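# Upright a fallen carton and open its lid

## Task

A closed carton is lying on its side on the table. Turn it so it stands upright with the lid facing up, then open the lid until it is at least roughly vertical or tilted past vertical. The lid's tab is tucked inside the wall with the thumb notch, so it has to be freed from that wall.

## Robot and tools

Robot: one arm on a tilted base at (0, 0, +0.045) m in the scene frame, carrying a five-finger right hand. Its six joints are shoulder pan, shoulder lift, elbow, wrist 1, wrist 2 and wrist 3. A camera stand sits beside the table. Cameras: cam_high, cam_low (fixed) and cam_wrist (fisheye on the hand), each 672x504.

Frames. Scene frame: origin on the table top below the base, +z up, +y to the left when looking along +x. Reported hand poses (end_effector_position in m, end_effector_quat_wxyz) and velocities use this frame. The hand point sits 0.05 m in front of the palm and 0.15 m out from the wrist flange. Its +z runs along the straight fingers, +y out of the palm, +x across the palm away from the thumb. Straight fingertips reach 0.06 to 0.07 m past the point and lie 0.06 m behind it along -y. A bracket on the little-finger side of the wrist can strike things. With the palm down the wrist may hang up to 0.11 m below the point (0.23 m palm up) and reach the table first.

The row. Every command row has 14 numbers, each in [-1, 1], in this order: dx, dy, dz, rx, ry, rz, little, ring, middle, index, thumb_bend, thumb_turn, force_limit, speed. The first six are an offset, not a pose: a shift and a rotation vector (rx, ry, rz together) measured from the current Hand target, along the Hand target's own axes. Scale: 1.0 equals 0.6 m or 180 degrees. The six finger numbers are absolute targets: +1 open/straight, -1 closed/curled; for thumb_turn +1 is beside the palm and -1 is in front of it, opposing the fingers. force_limit maps -1..+1 to about 0..10 N at the fingertip (0..15 N for the two thumb motors). speed maps -1 to nearly still, rising to full at +0.48 and staying full up to +1; full travel takes 0.49 s. For a soft grip close at speed -0.94 or slower. At a scene's start, get a result first and resend the hand numbers it shows, since a 0 is itself a command.

Tools.
execute_actions(actions, cameras): actions is a list of actions; each action is a list of up to 15 rows, one per 1/30 s step, and a short action repeats its final row. All rows in an action are offsets from the Hand target at that action's start; the next action starts from the new Hand target, so resending an offset moves further. Images come back only for an empty actions list or when cameras names them (["all"], a list of names, or []). An unknown camera name voids the call.
move(target, speed, blend, stop_force, zero, blocking, cameras): a straight path for the hand point. target is one 14-number row or a list of up to 15 rows; every row is an offset from the same starting Hand target. speed in m/s, 0.002 to 3.6, default 0.25 (turns up to twice that in rad/s); one value or one per leg. blend in m rounds corners of a list; 0 stops at each target. stop_force in N, 3 to 120, ends the path when the wrist sensor feels that much push against the motion; zero (default true) rezeros before the move. Omit stop_force when backing off something. blocking=false returns after about 0.5 s while the move runs (not with stop_force). Total path time is capped at 10 s. The path ignores obstacles; avoid paths close to the arm's base.
wait(seconds 0 to 10, cameras); stop(cameras) brakes a running move; zoom_image(camera, region [x0, y0, x1, y1] in pixels, at most 504 each way) on the latest image; show_instructions() shows the reference image; zero_wrist_force(); finished_scene(scene) ends the scene for good, with scene its number.

Results. State line: hand pose and velocities, Hand target (your last command after clipping, the base for the next offsets), joint positions and torques, Wrist force and Wrist torque along the hand's axes plus the peak since the last report. Hand lists hand_measured, hand_stopped_by (moving, target, force, stalled, fault) and hand_load_n, in row order; a load near 0 means a lost grip. A move adds a move: line: done (within 3 mm and 2 degrees), off_target, moving, held or fault, and any limits (paced, held). Neither done nor off_target proves contact or its absence. The hand often rests short of the Hand target; send the remaining gap as an offset.

Motion limits. Each step the commanded orientation is clipped to within 32 degrees of the measured one. Joints move at most 3.14 rad/s. Commands lag about 0.09 s or 0.17 to 0.22 s.

Gripping. With the thumb turned in front, the hand can hold things about 0.035 to 0.065 m thick, or a handle from 0.025 m. To squeeze harder, raise force_limit and send a more closed target; to loosen, send one more open than hand_measured.

Avoid. The arm is stiff: a target just past a firm contact can fault it. Net force near 150 N on the arm or contact torque at a joint's limit (136 N m for the first three, 25.4 N m for the wrists) stops the arm for 10 s; a held weight counts. Move slowly near contact and use stop_force. Do not drop the carton, let it fall off the table, slam it, or push hard. Overloaded fingers and hot motors (MOTOR HOT at 70 °C, brake stop at 85 °C) cost; do not strain toward unreachable poses. The finished state must hold without the robot.

Each tool is called as name(argument=value, ...) on one line, values as JSON.

Reference images:

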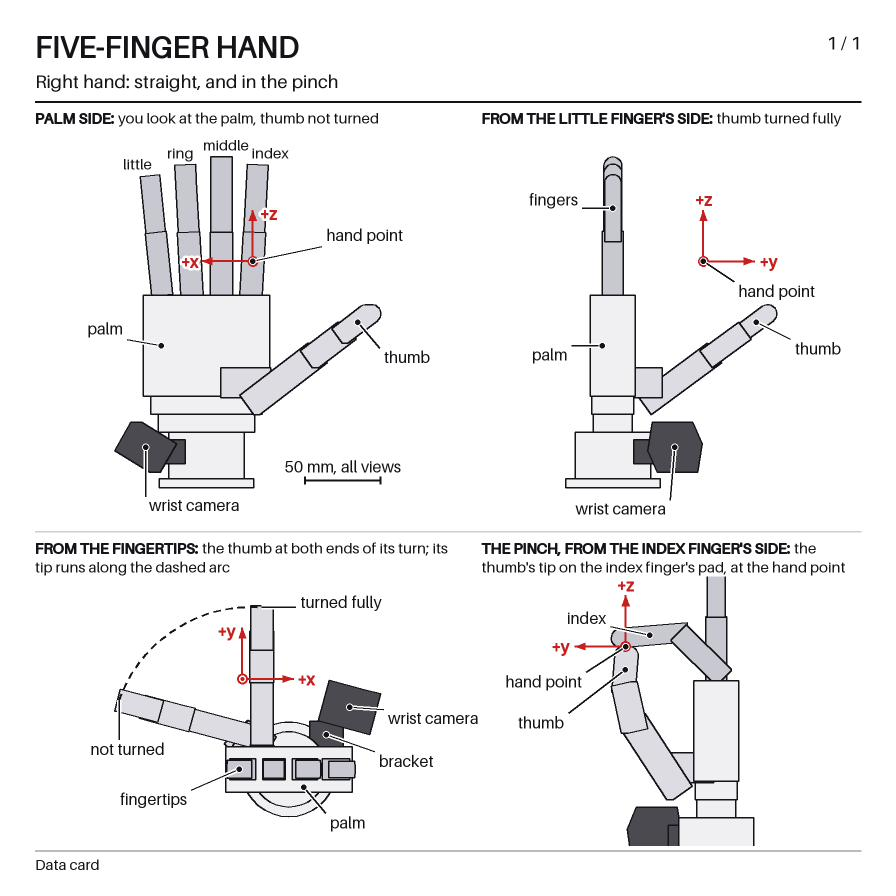

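## Session

execute_actions(actions=[])

Scene clock: 0.00 s.
end_effector_position=(+0.7553, -0.2571, +0.2740) hand_measured=(+1.000, +1.000, +1.000, +1.000, +1.000, +1.000) hand_load_n=(+0.0, +0.0, +0.0, +0.0, +0.0, +0.0) hand_stopped_by=(target, target, target, target, target, target) hand_force_limit=0.00 hand_speed=-0.80 end_effector_quat_wxyz=(-0.126, +0.854, +0.162, +0.477)
Joint positions: [-0.991 -0.424 0.585 1.094 0.278 0.802]
Joint velocities: within noise
Joint torques (N m): no reading
Wrist force (N): no reading
Wrist torque (N m): no reading
Wrist force, peak (N): no reading
Hand target: +0.7553, -0.2571, +0.2740; -0.126, +0.854, +0.162, +0.477

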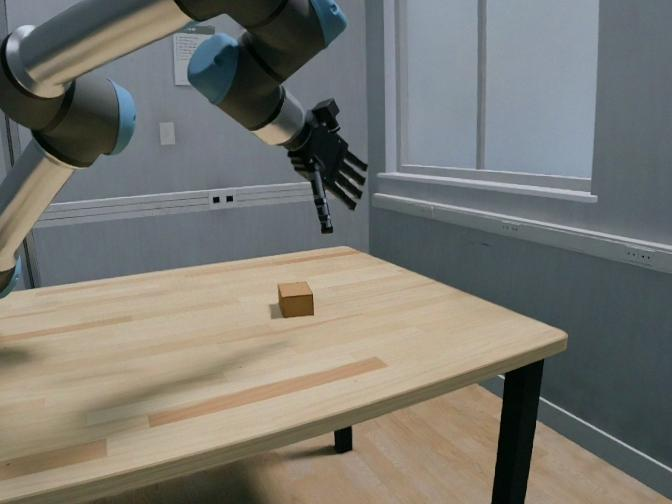

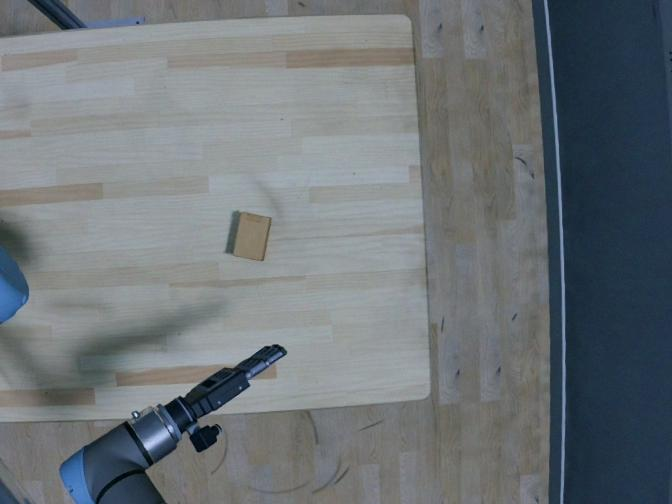

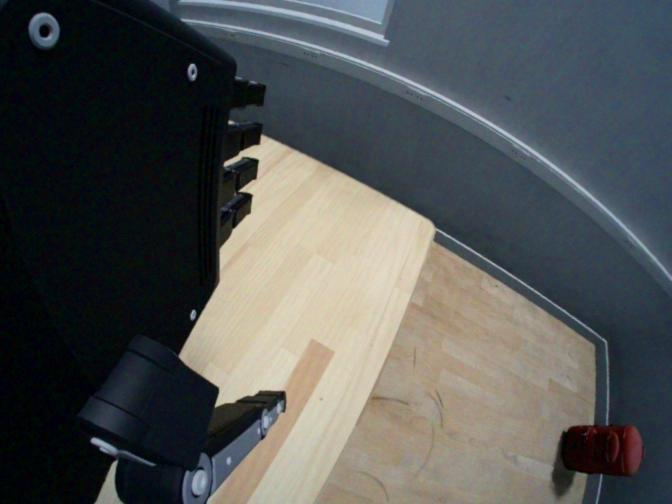

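zoom_image(camera="cam_high", region=[200, 180, 320, 270])

zoom_image(camera="cam_low", region=[250, 260, 350, 335])

Scaled by 4.200 from the camera's 672x504 image, which has a finer 960x720 frame.

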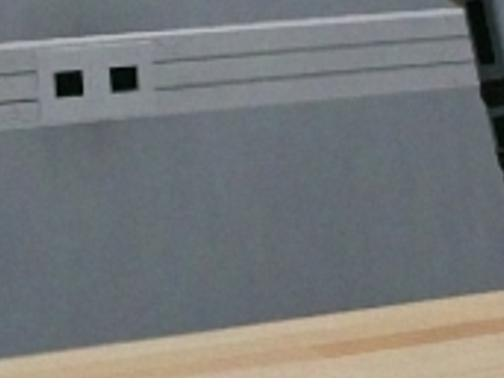

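Scaled by 5.040 from the camera's 672x504 image, which has a finer 960x720 frame.

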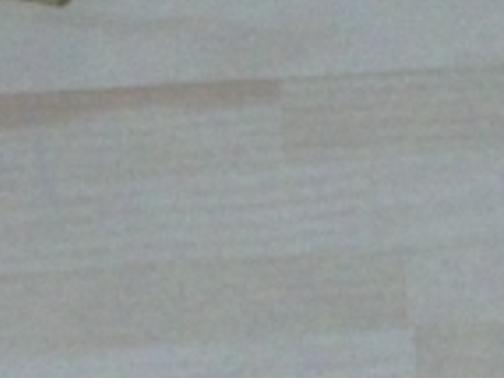

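zoom_image(camera="cam_low", region=[200, 195, 300, 275])

zoom_image(camera="cam_high", region=[250, 265, 340, 330])

Scaled by 5.040 from the camera's 672x504 image, which has a finer 960x720 frame.

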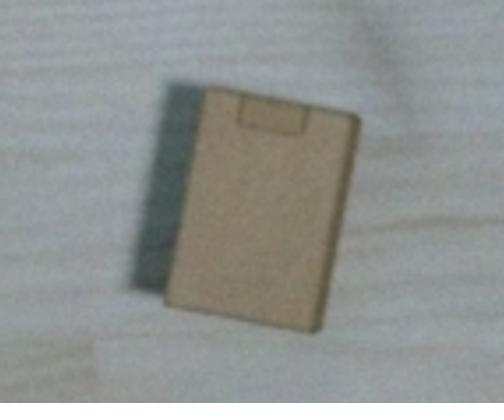

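Scaled by 5.600 from the camera's 672x504 image, which has a finer 960x720 frame.

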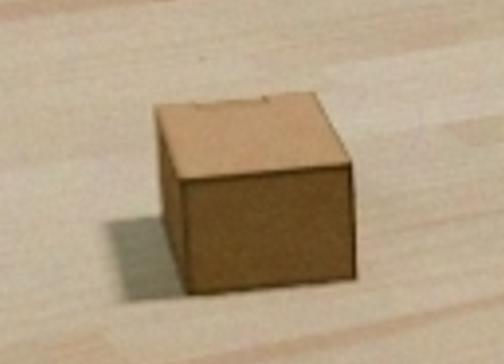

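move(target=[-0.0692, -0.3898, 0.1388, -0.1223, -0.3101, 0.1762, -1, -1, -1, 1, 1, -1, 0, 0.3], speed=0.3, cameras=["all"])

Scene clock: 165.43 s.
end_effector_position=(+0.7048, -0.0185, +0.2096) hand_measured=(-1.000, -1.000, -1.000, +1.000, +1.000, -1.000) hand_load_n=(+0.0, +0.0, +0.0, +0.0, -0.5, +0.0) hand_stopped_by=(target, target, target, target, target, target) hand_force_limit=0.00 hand_speed=0.30 end_effector_quat_wxyz=(-0.003, +0.990, -0.087, +0.115)
Joint positions: [-0.54 -0.35 0.035 1.798 1.06 1.399]
Joint torques (N m): [-23.86 -43.92 -24.14 0.64 0.06 -1.22]
Wrist force (N): [0.1 1.5 -0.9]
Wrist torque (N m): [0.29 0.07 0.21]
Wrist force, peak (N): [0.1 1.5 -1.1]
Hand target: +0.7065, -0.0186, +0.2101; +0.000, +0.993, -0.117, +0.000
Off the commanded pose: 0.002 m, 14 deg.
elbow stopped short: the move would have taken joint 3 (elbow) straighter than the controller allows.
move: off_target
camera_calibration:
cam_wrist: T_world_to_cam=[[0.0826735, -0.994254, 0.0680038, -0.0940156], [-0.959547, -0.0609879, 0.274863, 0.625706], [-0.269136, -0.0879768, -0.959075, 0.501364], [0, 0, 0, 1]] pos_world=[0.743102, -0.0112066, 0.315256]

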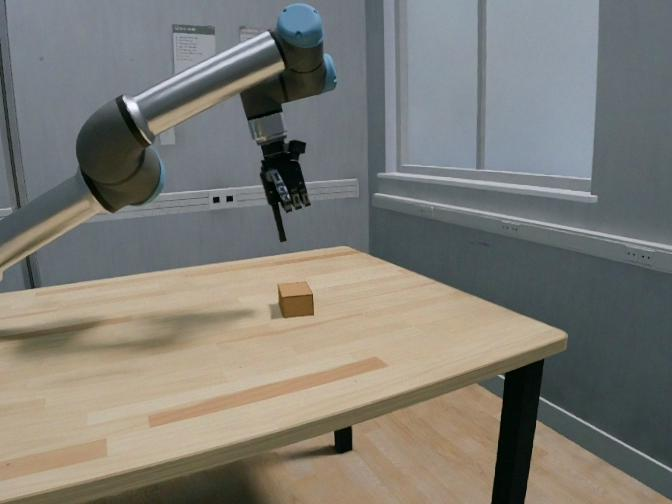

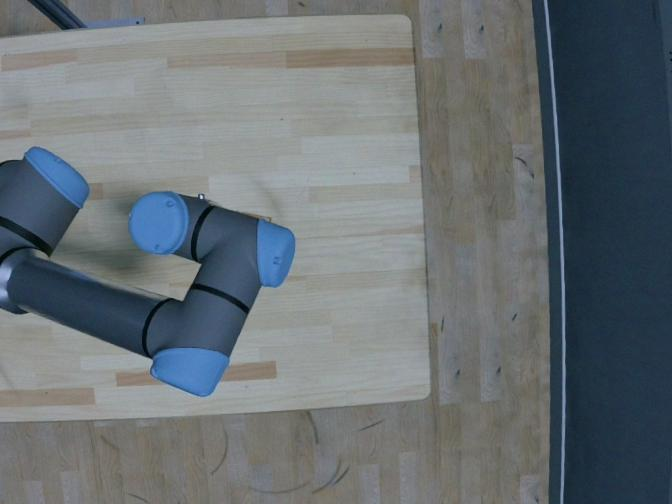

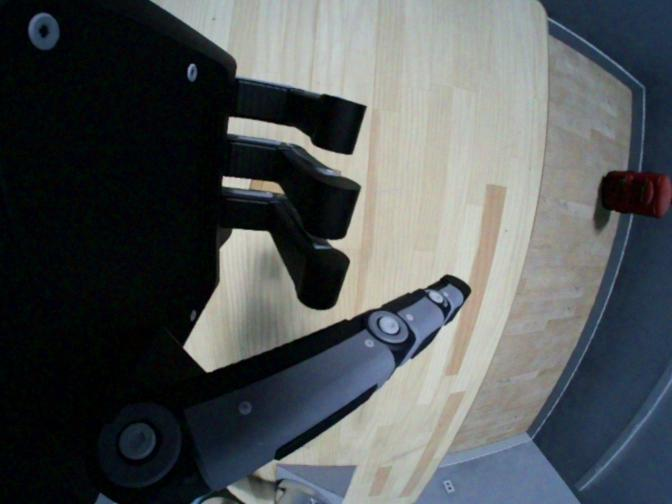

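move(target=[0.0022, -0.0283, 0.1002, 0, 0, 0, 1, 1, 1, 1, 1, 1, 0, 0.4], speed=0.15, cameras=["all"])

Scene clock: 207.87 s.
end_effector_position=(+0.7101, -0.0023, +0.1494) hand_measured=(+1.000, +1.000, +1.000, +1.000, +1.000, +1.000) hand_load_n=(-0.5, +0.0, +0.0, +0.0, +0.0, +0.0) hand_stopped_by=(target, target, target, target, target, target) hand_force_limit=0.00 hand_speed=0.40 end_effector_quat_wxyz=(-0.005, +0.992, -0.096, +0.087)
Joint positions: [-0.476 -0.288 0.035 1.763 1.075 1.459]
Joint torques (N m): [-32.65 -60.21 -16.85 3.47 -1.48 -1.46]
Wrist force (N): [0.1 1.2 -1.0]
Wrist torque (N m): [0.18 0.07 0.10]
Wrist force, peak (N): [0.2 1.3 -2.0]
Hand target: +0.7117, -0.0023, +0.1500; +0.000, +0.993, -0.117, +0.000
Off the commanded pose: 0.002 m, 10 deg.
elbow stopped short: the move would have taken joint 3 (elbow) straighter than the controller allows.
move: off_target
camera_calibration:
cam_wrist: T_world_to_cam=[[0.07049, -0.996141, 0.0522904, -0.0633221], [-0.943762, -0.0496244, 0.326882, 0.629374], [-0.323025, -0.0723916, -0.943618, 0.482494], [0, 0, 0, 1]] pos_world=[0.754301, 0.00308314, 0.25287]

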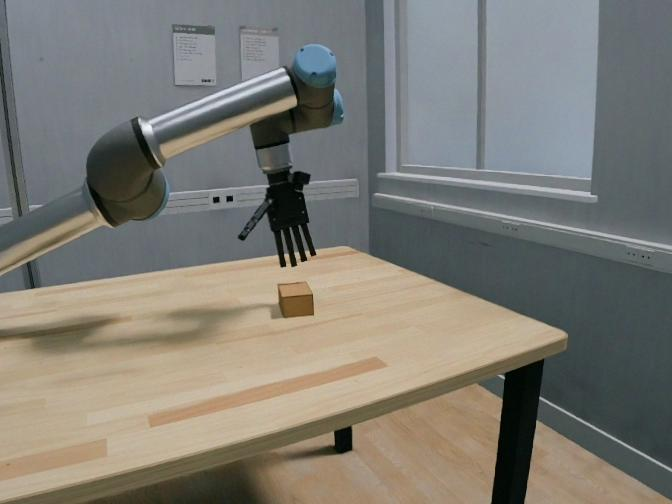

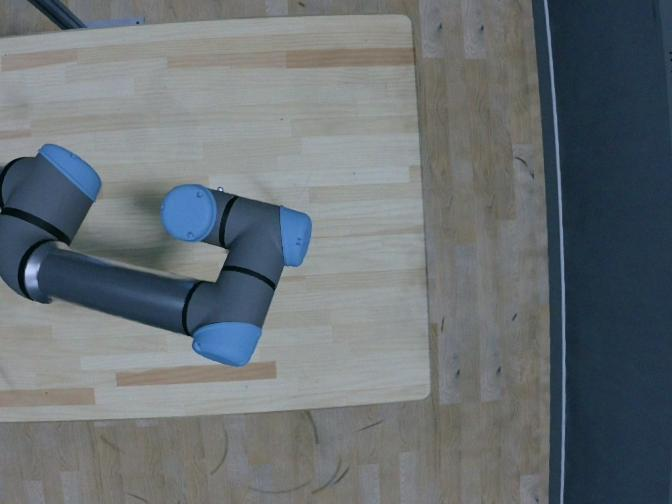

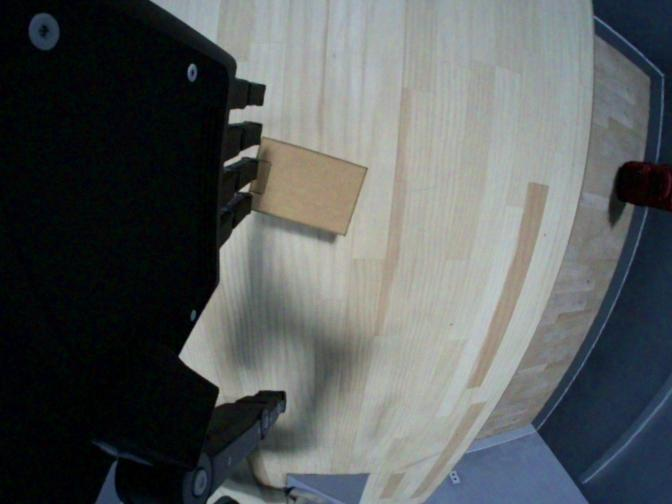

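zoom_image(camera="cam_wrist", region=[220, 110, 390, 250])

zoom_image(camera="cam_high", region=[230, 200, 350, 330])

Scaled by 2.965 from the camera's 672x504 image, which has a finer 960x720 frame.

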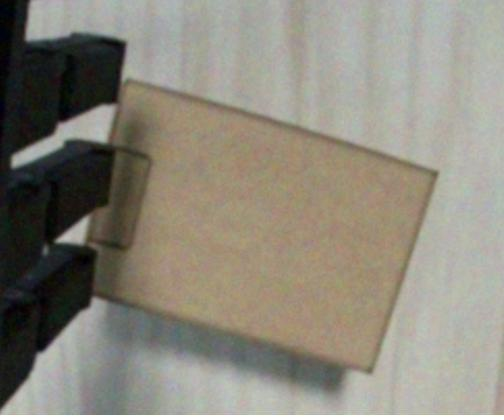

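Scaled by 3.877 from the camera's 672x504 image, which has a finer 960x720 frame.

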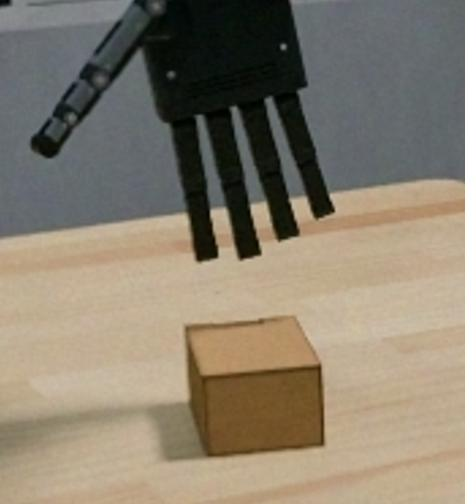

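move(target=[0.0127, -0.0060, 0.0423, 0, 0.0667, 0, -1, -1, -1, 1, 1, 1, 0, 0.4], speed=0.1, cameras=["all"])

zoom_image(camera="cam_wrist", region=[220, 90, 400, 260])

zoom_image(camera="cam_high", region=[240, 220, 340, 330])

Scene clock: 276.67 s.
end_effector_position=(+0.7201, -0.0006, +0.1247) hand_measured=(-1.000, -1.000, -1.000, +1.000, +1.000, +1.000) hand_load_n=(+0.0, +0.5, +0.0, +0.0, +0.0, +0.0) hand_stopped_by=(target, target, target, target, target, target) hand_force_limit=0.00 hand_speed=0.40 end_effector_quat_wxyz=(+0.012, +0.988, -0.116, +0.104)
Joint positions: [-0.444 -0.311 0.117 1.643 1.109 1.554]
Joint torques (N m): [-32.81 -45.48 -26.15 3.8 -1.22 1.34]
Wrist force (N): [0.5 0.8 -1.4]
Wrist torque (N m): [0.17 0.04 0.18]
Wrist force, peak (N): [0.2 1.3 -2.0]
Hand target: +0.7200, -0.0006, +0.1246; +0.012, +0.988, -0.116, +0.104
Off the commanded pose: 0.000 m, 0 deg.
move: done
camera_calibration:
cam_wrist: T_world_to_cam=[[0.0236838, -0.995928, 0.0869817, -0.0315759], [-0.954295, 0.00340689, 0.298848, 0.658023], [-0.297928, -0.090084, -0.950328, 0.445316], [0, 0, 0, 1]] pos_world=[0.761368, 0.0064267, 0.229294]

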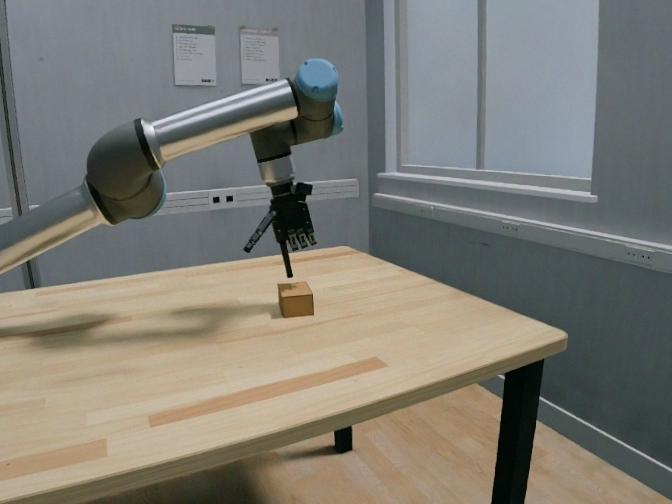

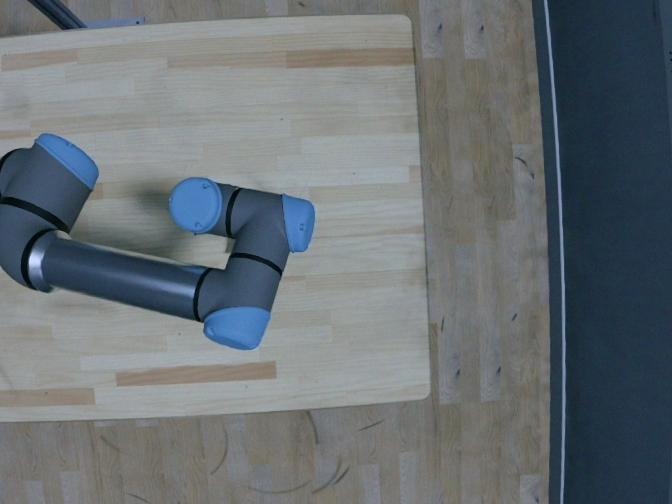

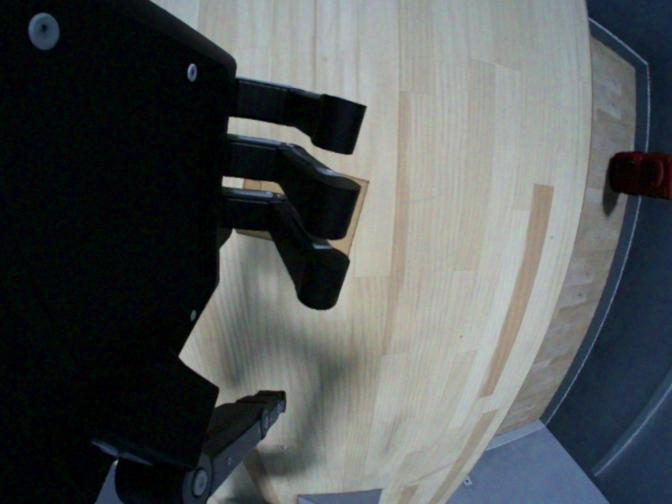

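Scaled by 2.800 from the camera's 672x504 image, which has a finer 960x720 frame.

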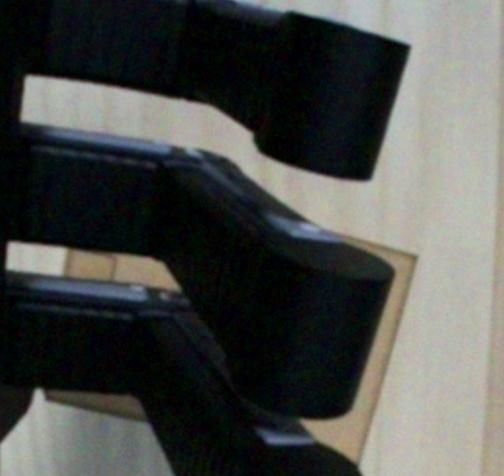

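Scaled by 4.582 from the camera's 672x504 image, which has a finer 960x720 frame.

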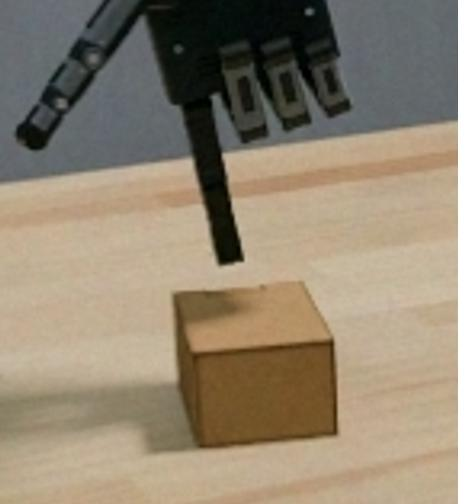

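move(target=[-0.0038, 0, 0.0418, 0, 0, 0, -1, -1, -1, 1, 1, 1, 0, 0.4], speed=0.012, stop_force=3, cameras=["cam_high"])

zoom_image(camera="cam_high", region=[240, 220, 340, 330])

Scene clock: 288.00 s.
end_effector_position=(+0.7220, -0.0010, +0.1079) hand_measured=(-1.000, -1.000, -1.000, +1.000, +1.000, +1.000) hand_load_n=(+0.0, +0.0, +0.0, +0.0, +0.0, +0.0) hand_stopped_by=(target, target, target, target, target, target) hand_force_limit=0.00 hand_speed=0.40 end_effector_quat_wxyz=(+0.012, +0.988, -0.116, +0.104)
Joint positions: [-0.433 -0.324 0.182 1.586 1.111 1.566]
Joint torques (N m): [-32.36 -44.91 -24.73 3.86 -0.77 -1.76]
Wrist force (N): [1.2 0.6 -2.9]
Wrist torque (N m): [0.29 0.12 0.17]
Wrist force, peak (N): [1.0 -0.1 -4.7]
Hand target: +0.7220, -0.0010, +0.1079; +0.012, +0.988, -0.116, +0.104 (not the last commanded pose)
Off the commanded pose: 0.008 m, 0 deg.
move: contact
Images, in order (width x height): cam_high 672x504.

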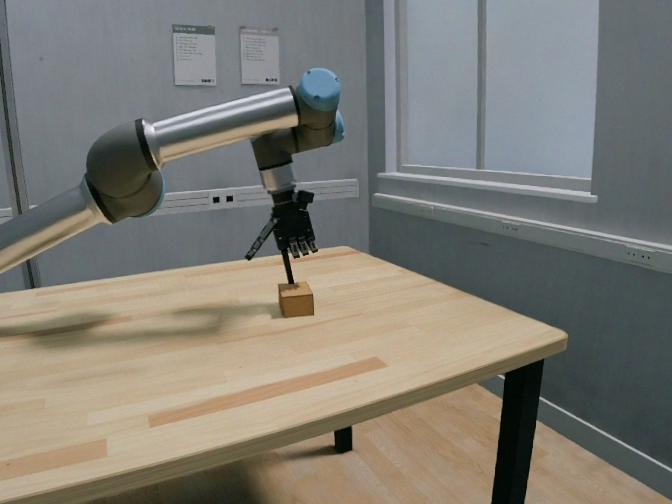

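Scaled by 4.582 from the camera's 672x504 image, which has a finer 960x720 frame.

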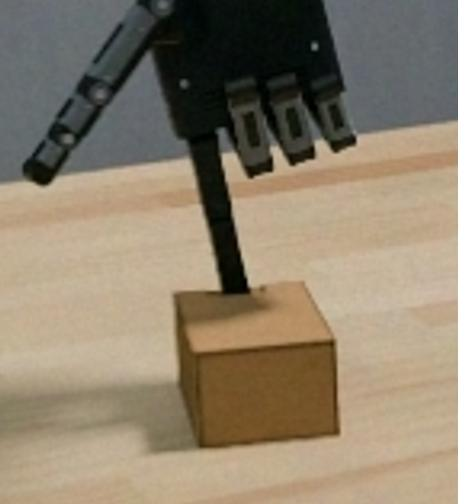

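move(target=[0, -0.025, 0, 0, 0, 0, -1, -1, -1, 1, 1, 1, 0, 0.4], speed=0.02, stop_force=10, cameras=["cam_high", "cam_wrist"])

zoom_image(camera="cam_high", region=[240, 220, 340, 330])

zoom_image(camera="cam_wrist", region=[220, 90, 400, 260])

Scene clock: 296.33 s.
end_effector_position=(+0.7254, +0.0136, +0.1079) hand_measured=(-1.000, -1.000, -1.000, +1.000, +1.000, +1.000) hand_load_n=(+0.0, +0.0, +0.0, +0.0, +0.0, +0.0) hand_stopped_by=(target, target, target, target, target, target) hand_force_limit=0.00 hand_speed=0.40 end_effector_quat_wxyz=(+0.012, +0.988, -0.116, +0.104)
Joint positions: [-0.414 -0.262 0.035 1.661 1.113 1.587]
Joint torques (N m): [-32.95 -57.34 -8.41 0.87 1.28 -1.65]
Wrist force (N): [0.7 0.5 -2.4]
Wrist torque (N m): [0.26 0.14 0.15]
Wrist force, peak (N): [1.3 0.9 -3.4]
Hand target: +0.7255, +0.0136, +0.1079; +0.012, +0.988, -0.116, +0.104
Off the commanded pose: 0.000 m, 0 deg.
elbow stopped short: the move would have taken joint 3 (elbow) straighter than the controller allows.
elbow read too straight: the controller reads joint 3 (elbow) straighter than it allows; while it does, the hand can move without a command.
move: done
camera_calibration:
cam_wrist: T_world_to_cam=[[0.0236481, -0.995928, 0.0869937, -0.0161705], [-0.954418, 0.00340725, 0.298453, 0.668138], [-0.297534, -0.0900862, -0.950451, 0.431896], [0, 0, 0, 1]] pos_world=[0.766569, 0.0205267, 0.212495]
Images, in order (width x height): cam_high 672x504, cam_wrist 672x504.

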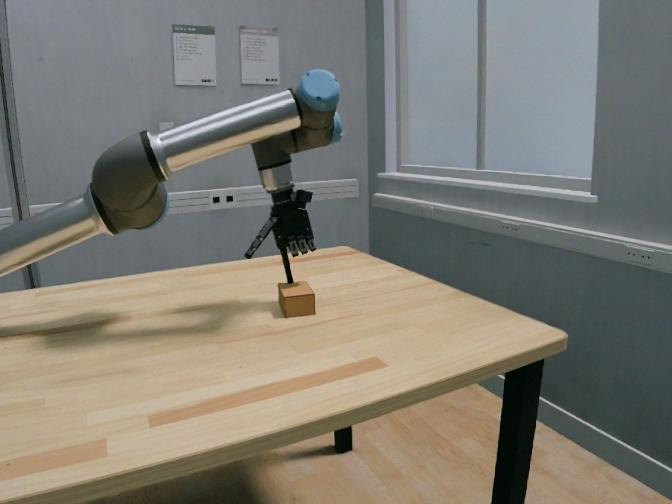

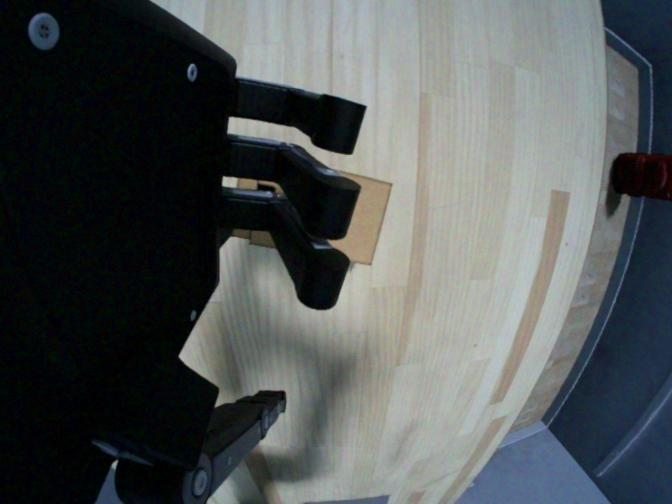

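Scaled by 4.582 from the camera's 672x504 image, which has a finer 960x720 frame.

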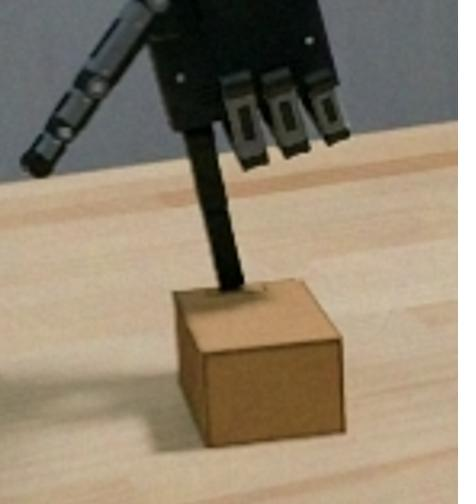

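Scaled by 2.800 from the camera's 672x504 image, which has a finer 960x720 frame.

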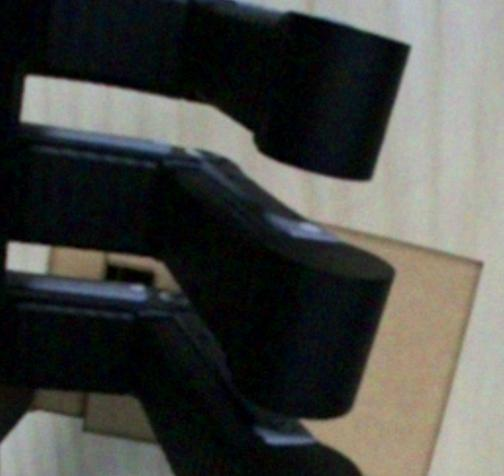

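move(target=[[-0.0322, -0.0340, 0.0208, 0, 0.0833, 0, -1, -1, -1, 1, 1, 1, 0, 0.4], [-0.0353, -0.0485, 0.0358, 0, 0.0833, 0, -1, -1, -1, 1, 1, 1, 0, 0.4]], speed=0.06, blend=0.008, stop_force=12, cameras=["cam_high", "cam_wrist"])

zoom_image(camera="cam_high", region=[240, 220, 340, 330])

zoom_image(camera="cam_wrist", region=[220, 90, 400, 260])

Scene clock: 324.37 s.
end_effector_position=(+0.7164, +0.0457, +0.0825) hand_measured=(-1.000, -1.000, -1.000, +1.000, +1.000, +1.000) hand_load_n=(+0.0, +0.5, +0.5, +0.0, +0.0, +0.0) hand_stopped_by=(target, target, target, target, target, target) hand_force_limit=0.00 hand_speed=0.40 end_effector_quat_wxyz=(+0.027, +0.966, -0.114, +0.232)
Joint positions: [-0.353 -0.712 0.884 0.948 1.16 1.773]
Joint torques (N m): [-29.66 -53.25 -11.33 3.19 -1.22 -1.67]
Wrist force (N): [0.3 0.5 -0.9]
Wrist torque (N m): [0.14 0.00 0.06]
Wrist force, peak (N): [1.3 -1.0 -5.3]
Hand target: +0.7164, +0.0457, +0.0825; +0.027, +0.966, -0.114, +0.232
Off the commanded pose: 0.000 m, 0 deg.
move: done; blend cut to 0.0063 m at target 1
camera_calibration:
cam_wrist: T_world_to_cam=[[-0.0068722, -0.98869, 0.149817, 0.0346103], [-0.998741, 0.0142299, 0.0480947, 0.719049], [-0.0496826, -0.149298, -0.987543, 0.236176], [0, 0, 0, 1]] pos_world=[0.730116, 0.0592474, 0.193466]
Images, in order (width x height): cam_high 672x504, cam_wrist 672x504.

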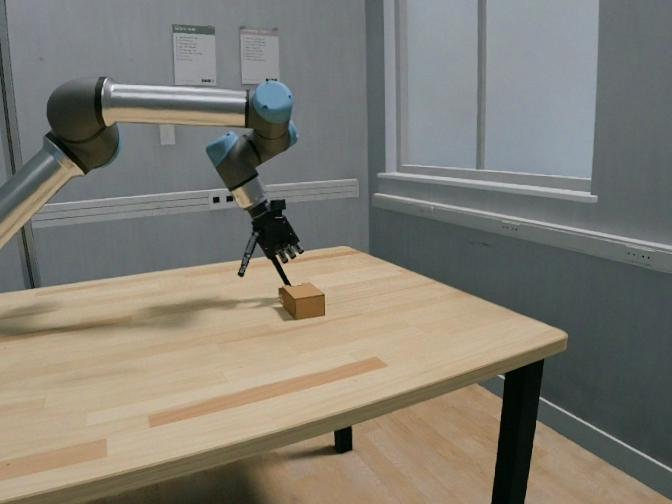

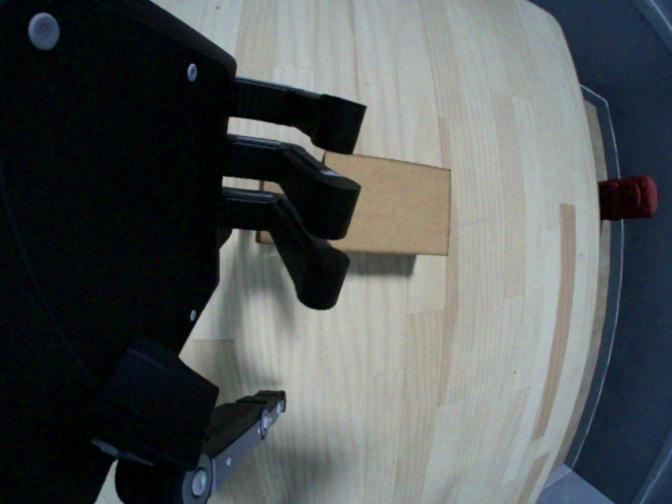

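Scaled by 4.582 from the camera's 672x504 image, which has a finer 960x720 frame.

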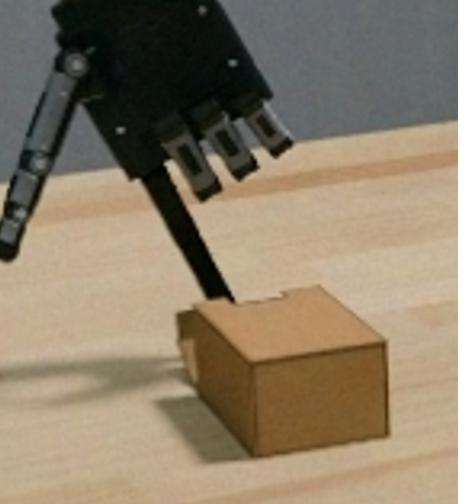

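Scaled by 2.800 from the camera's 672x504 image, which has a finer 960x720 frame.

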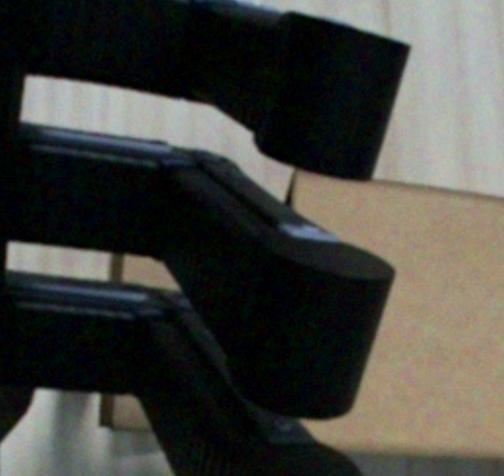

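move(target=[0.0454, 0, -0.0891, 0, 0, 0, 1, 1, 1, 1, 1, 1, 0, 0.4], speed=0.1, cameras=["all"])

zoom_image(camera="cam_high", region=[240, 220, 340, 330])

zoom_image(camera="cam_wrist", region=[220, 90, 470, 280])

zoom_image(camera="cam_low", region=[180, 170, 320, 280])

Scene clock: 338.07 s.
end_effector_position=(+0.7165, +0.0456, +0.1426) hand_measured=(+1.000, +1.000, +1.000, +1.000, +1.000, +1.000) hand_load_n=(+0.0, +0.0, +0.0, +0.0, +0.0, +0.0) hand_stopped_by=(target, target, target, target, target, target) hand_force_limit=0.00 hand_speed=0.40 end_effector_quat_wxyz=(+0.027, +0.966, -0.114, +0.232)
Joint positions: [-0.396 -0.733 0.789 1.082 1.141 1.731]
Joint torques (N m): [-17.6 -38.33 -10.27 -0.52 1.12 1.55]
Wrist force (N): [0.6 0.5 -1.3]
Wrist torque (N m): [0.18 -0.03 0.09]
Wrist force, peak (N): [0.7 0.5 -2.0]
Hand target: +0.7164, +0.0456, +0.1425; +0.027, +0.966, -0.114, +0.232
Off the commanded pose: 0.000 m, 0 deg.
move: done
camera_calibration:
cam_wrist: T_world_to_cam=[[-0.00678872, -0.988691, 0.149813, 0.0254479], [-0.998747, 0.0141324, 0.0480094, 0.716192], [-0.0495837, -0.149299, -0.987548, 0.295442], [0, 0, 0, 1]] pos_world=[0.730116, 0.0591477, 0.253567]

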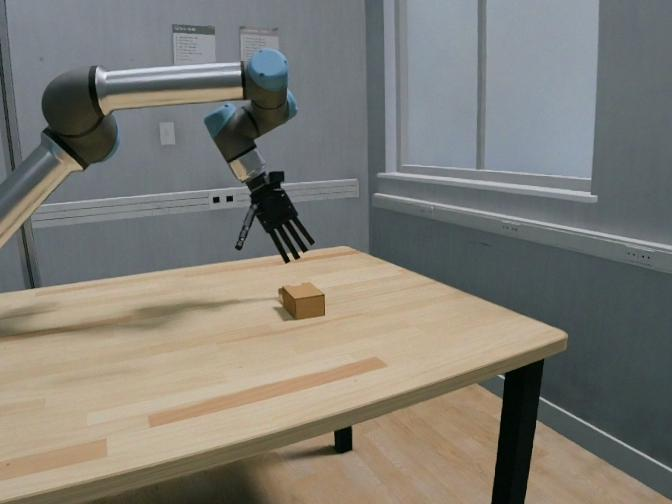

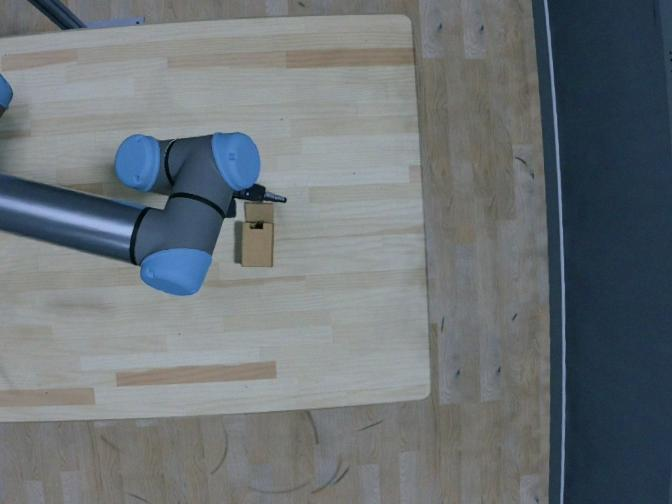

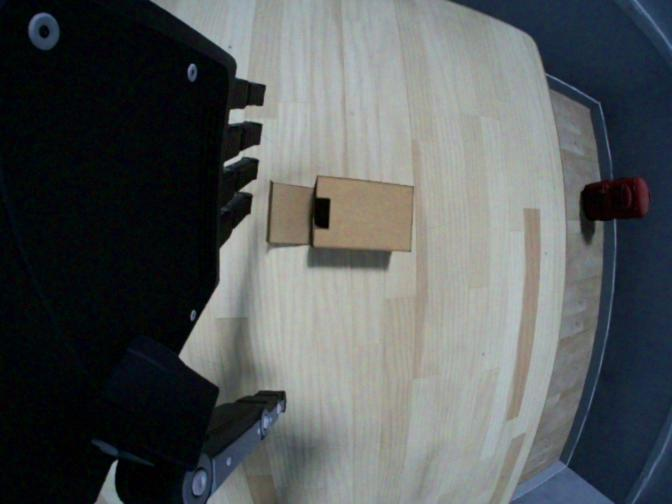

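Scaled by 4.582 from the camera's 672x504 image, which has a finer 960x720 frame.

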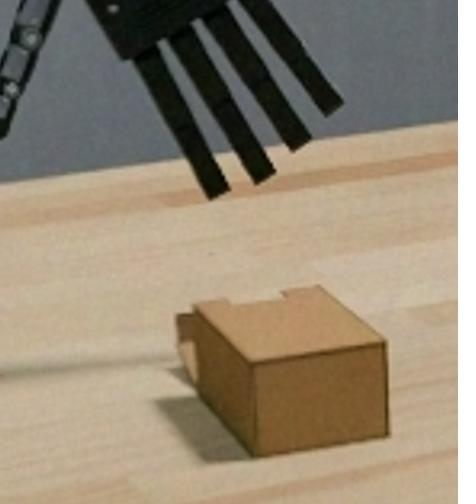

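Scaled by 2.016 from the camera's 672x504 image, which has a finer 960x720 frame.

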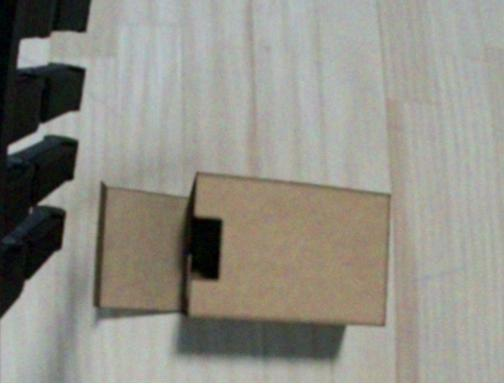

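Scaled by 3.600 from the camera's 672x504 image, which has a finer 960x720 frame.

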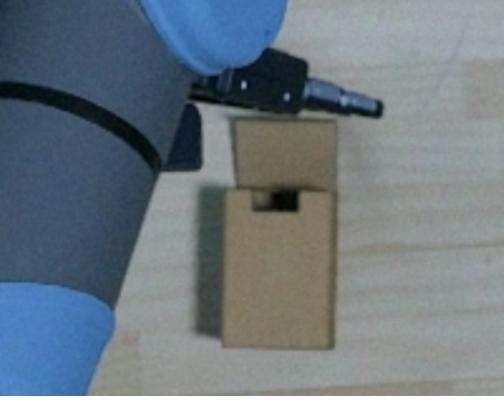

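move(target=[-0.0108, -0.0418, 0.1095, 0.0780, 0.0668, -0.0174, -1, -1, -1, -0.1, 1, -1, 0, 0.4], speed=0.15, cameras=["all"])

zoom_image(camera="cam_high", region=[240, 220, 340, 330])

zoom_image(camera="cam_low", region=[200, 170, 320, 280])

Scene clock: 597.63 s.
end_effector_position=(+0.7456, +0.0645, +0.0811) hand_measured=(-1.000, -1.000, -1.000, -0.100, +1.000, -1.000) hand_load_n=(+0.0, +0.0, +0.0, +0.0, +0.0, +0.0) hand_stopped_by=(target, target, target, target, target, target) hand_force_limit=0.00 hand_speed=0.40 end_effector_quat_wxyz=(-0.073, +0.935, -0.055, +0.343)
Joint positions: [-0.397 -0.843 1.145 0.54 0.943 1.826]
Joint torques (N m): [-16.7 -34.72 -20.93 -0.19 0.23 -1.52]
Wrist force (N): [-0.1 0.2 -1.0]
Wrist torque (N m): [0.11 0.08 0.07]
Wrist force, peak (N): [0.6 0.7 -1.6]
Hand target: +0.7457, +0.0645, +0.0811; -0.073, +0.935, -0.055, +0.343
Off the commanded pose: 0.000 m, 0 deg.
move: done
camera_calibration:
cam_wrist: T_world_to_cam=[[0.130511, -0.991103, 0.0261211, -0.0387115], [-0.969132, -0.133088, -0.207535, 0.756125], [0.209165, 0.00177085, -0.977879, 0.035482], [0, 0, 0, 1]] pos_world=[0.730415, 0.062201, 0.192631]

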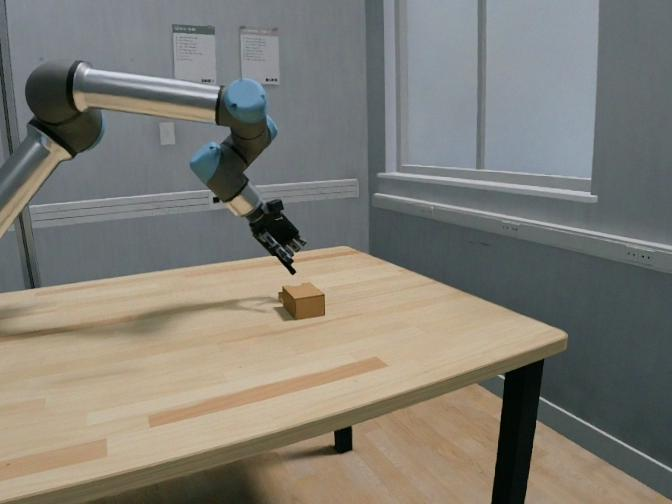

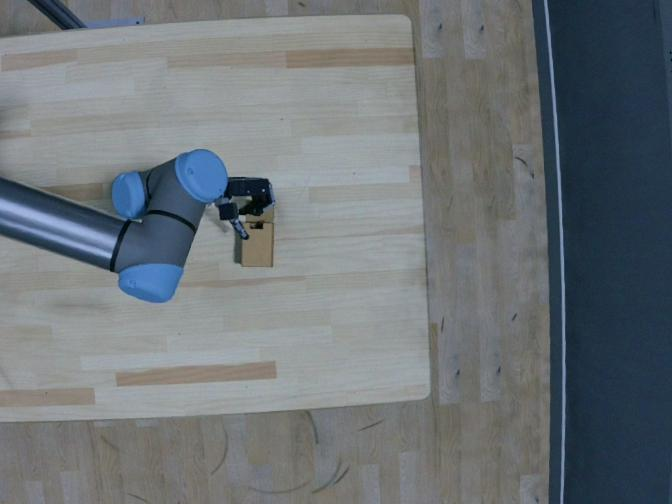

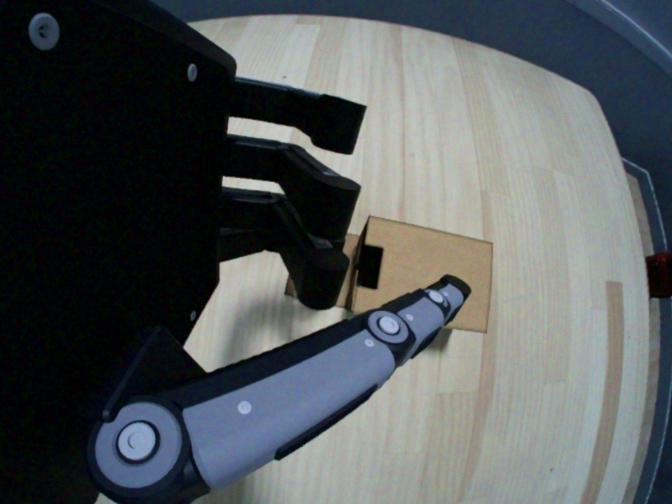

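Scaled by 4.582 from the camera's 672x504 image, which has a finer 960x720 frame.

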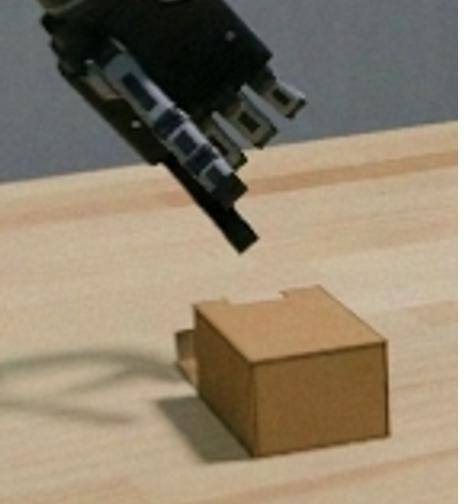

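Scaled by 4.200 from the camera's 672x504 image, which has a finer 960x720 frame.

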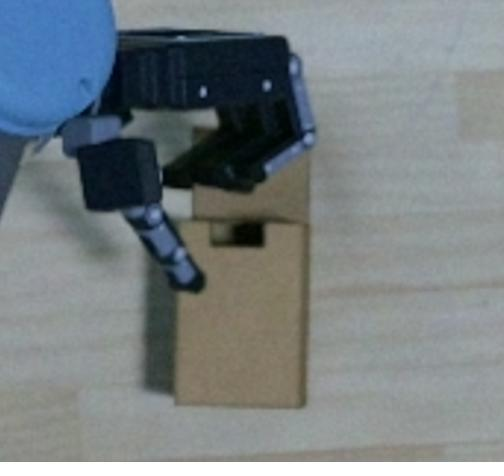

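move(target=[[-0.0422, 0.0116, 0.0503, 0, 0, 0, -1, -1, -1, -0.1, 1, -1, 0, 0.4], [-0.0378, 0.0984, 0.0450, 0, 0, 0, -1, -1, -1, -0.1, 1, -1, 0, 0.4]], speed=[0.08, 0.05], stop_force=6, cameras=["all"])

zoom_image(camera="cam_high", region=[240, 220, 340, 330])

zoom_image(camera="cam_low", region=[200, 170, 320, 280])

Scene clock: 614.73 s.
end_effector_position=(+0.7428, +0.0125, +0.0361) hand_measured=(-1.000, -1.000, -1.000, -0.100, +1.000, -1.000) hand_load_n=(+0.0, +0.0, +0.0, +0.0, +0.0, +0.5) hand_stopped_by=(target, target, target, target, target, target) hand_force_limit=0.00 hand_speed=0.40 end_effector_quat_wxyz=(-0.073, +0.935, -0.055, +0.343)
Joint positions: [-0.441 -0.776 1.201 0.441 0.914 1.784]
Joint torques (N m): [-15.97 -49.39 -26.09 2.12 1.23 1.53]
Wrist force (N): [0.2 0.1 -0.7]
Wrist torque (N m): [0.07 0.04 0.02]
Wrist force, peak (N): [0.5 0.0 -1.7]
Hand target: +0.7428, +0.0125, +0.0361; -0.073, +0.935, -0.055, +0.343
Off the commanded pose: 0.000 m, 0 deg.
move: done
camera_calibration:
cam_wrist: T_world_to_cam=[[0.130603, -0.99109, 0.0261544, -0.08868], [-0.969099, -0.133184, -0.207626, 0.737156], [0.20926, 0.00177032, -0.977859, -0.00791641], [0, 0, 0, 1]] pos_world=[0.727615, 0.0103014, 0.147631]

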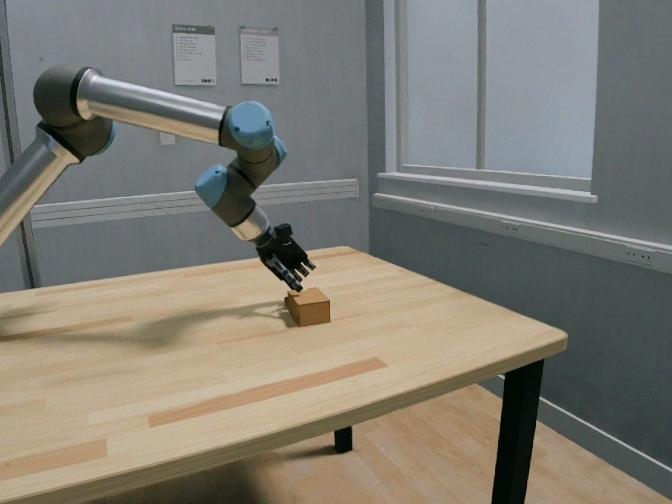

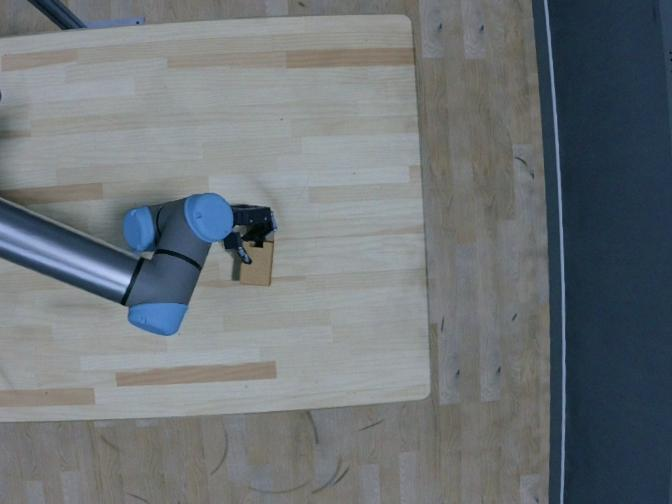

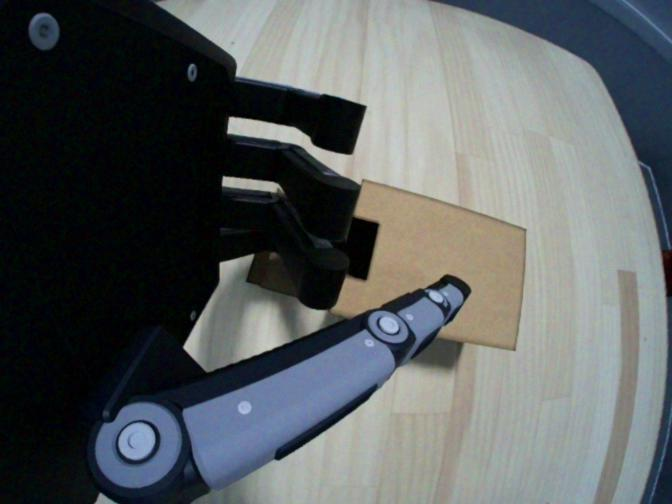

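Scaled by 4.582 from the camera's 672x504 image, which has a finer 960x720 frame.

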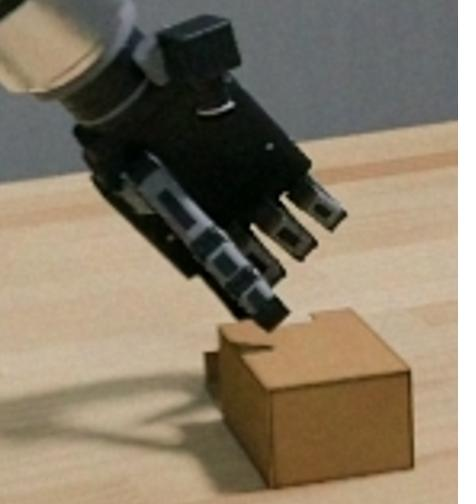

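Scaled by 4.200 from the camera's 672x504 image, which has a finer 960x720 frame.

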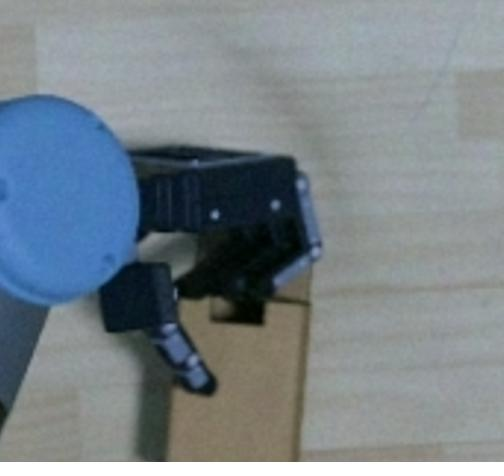

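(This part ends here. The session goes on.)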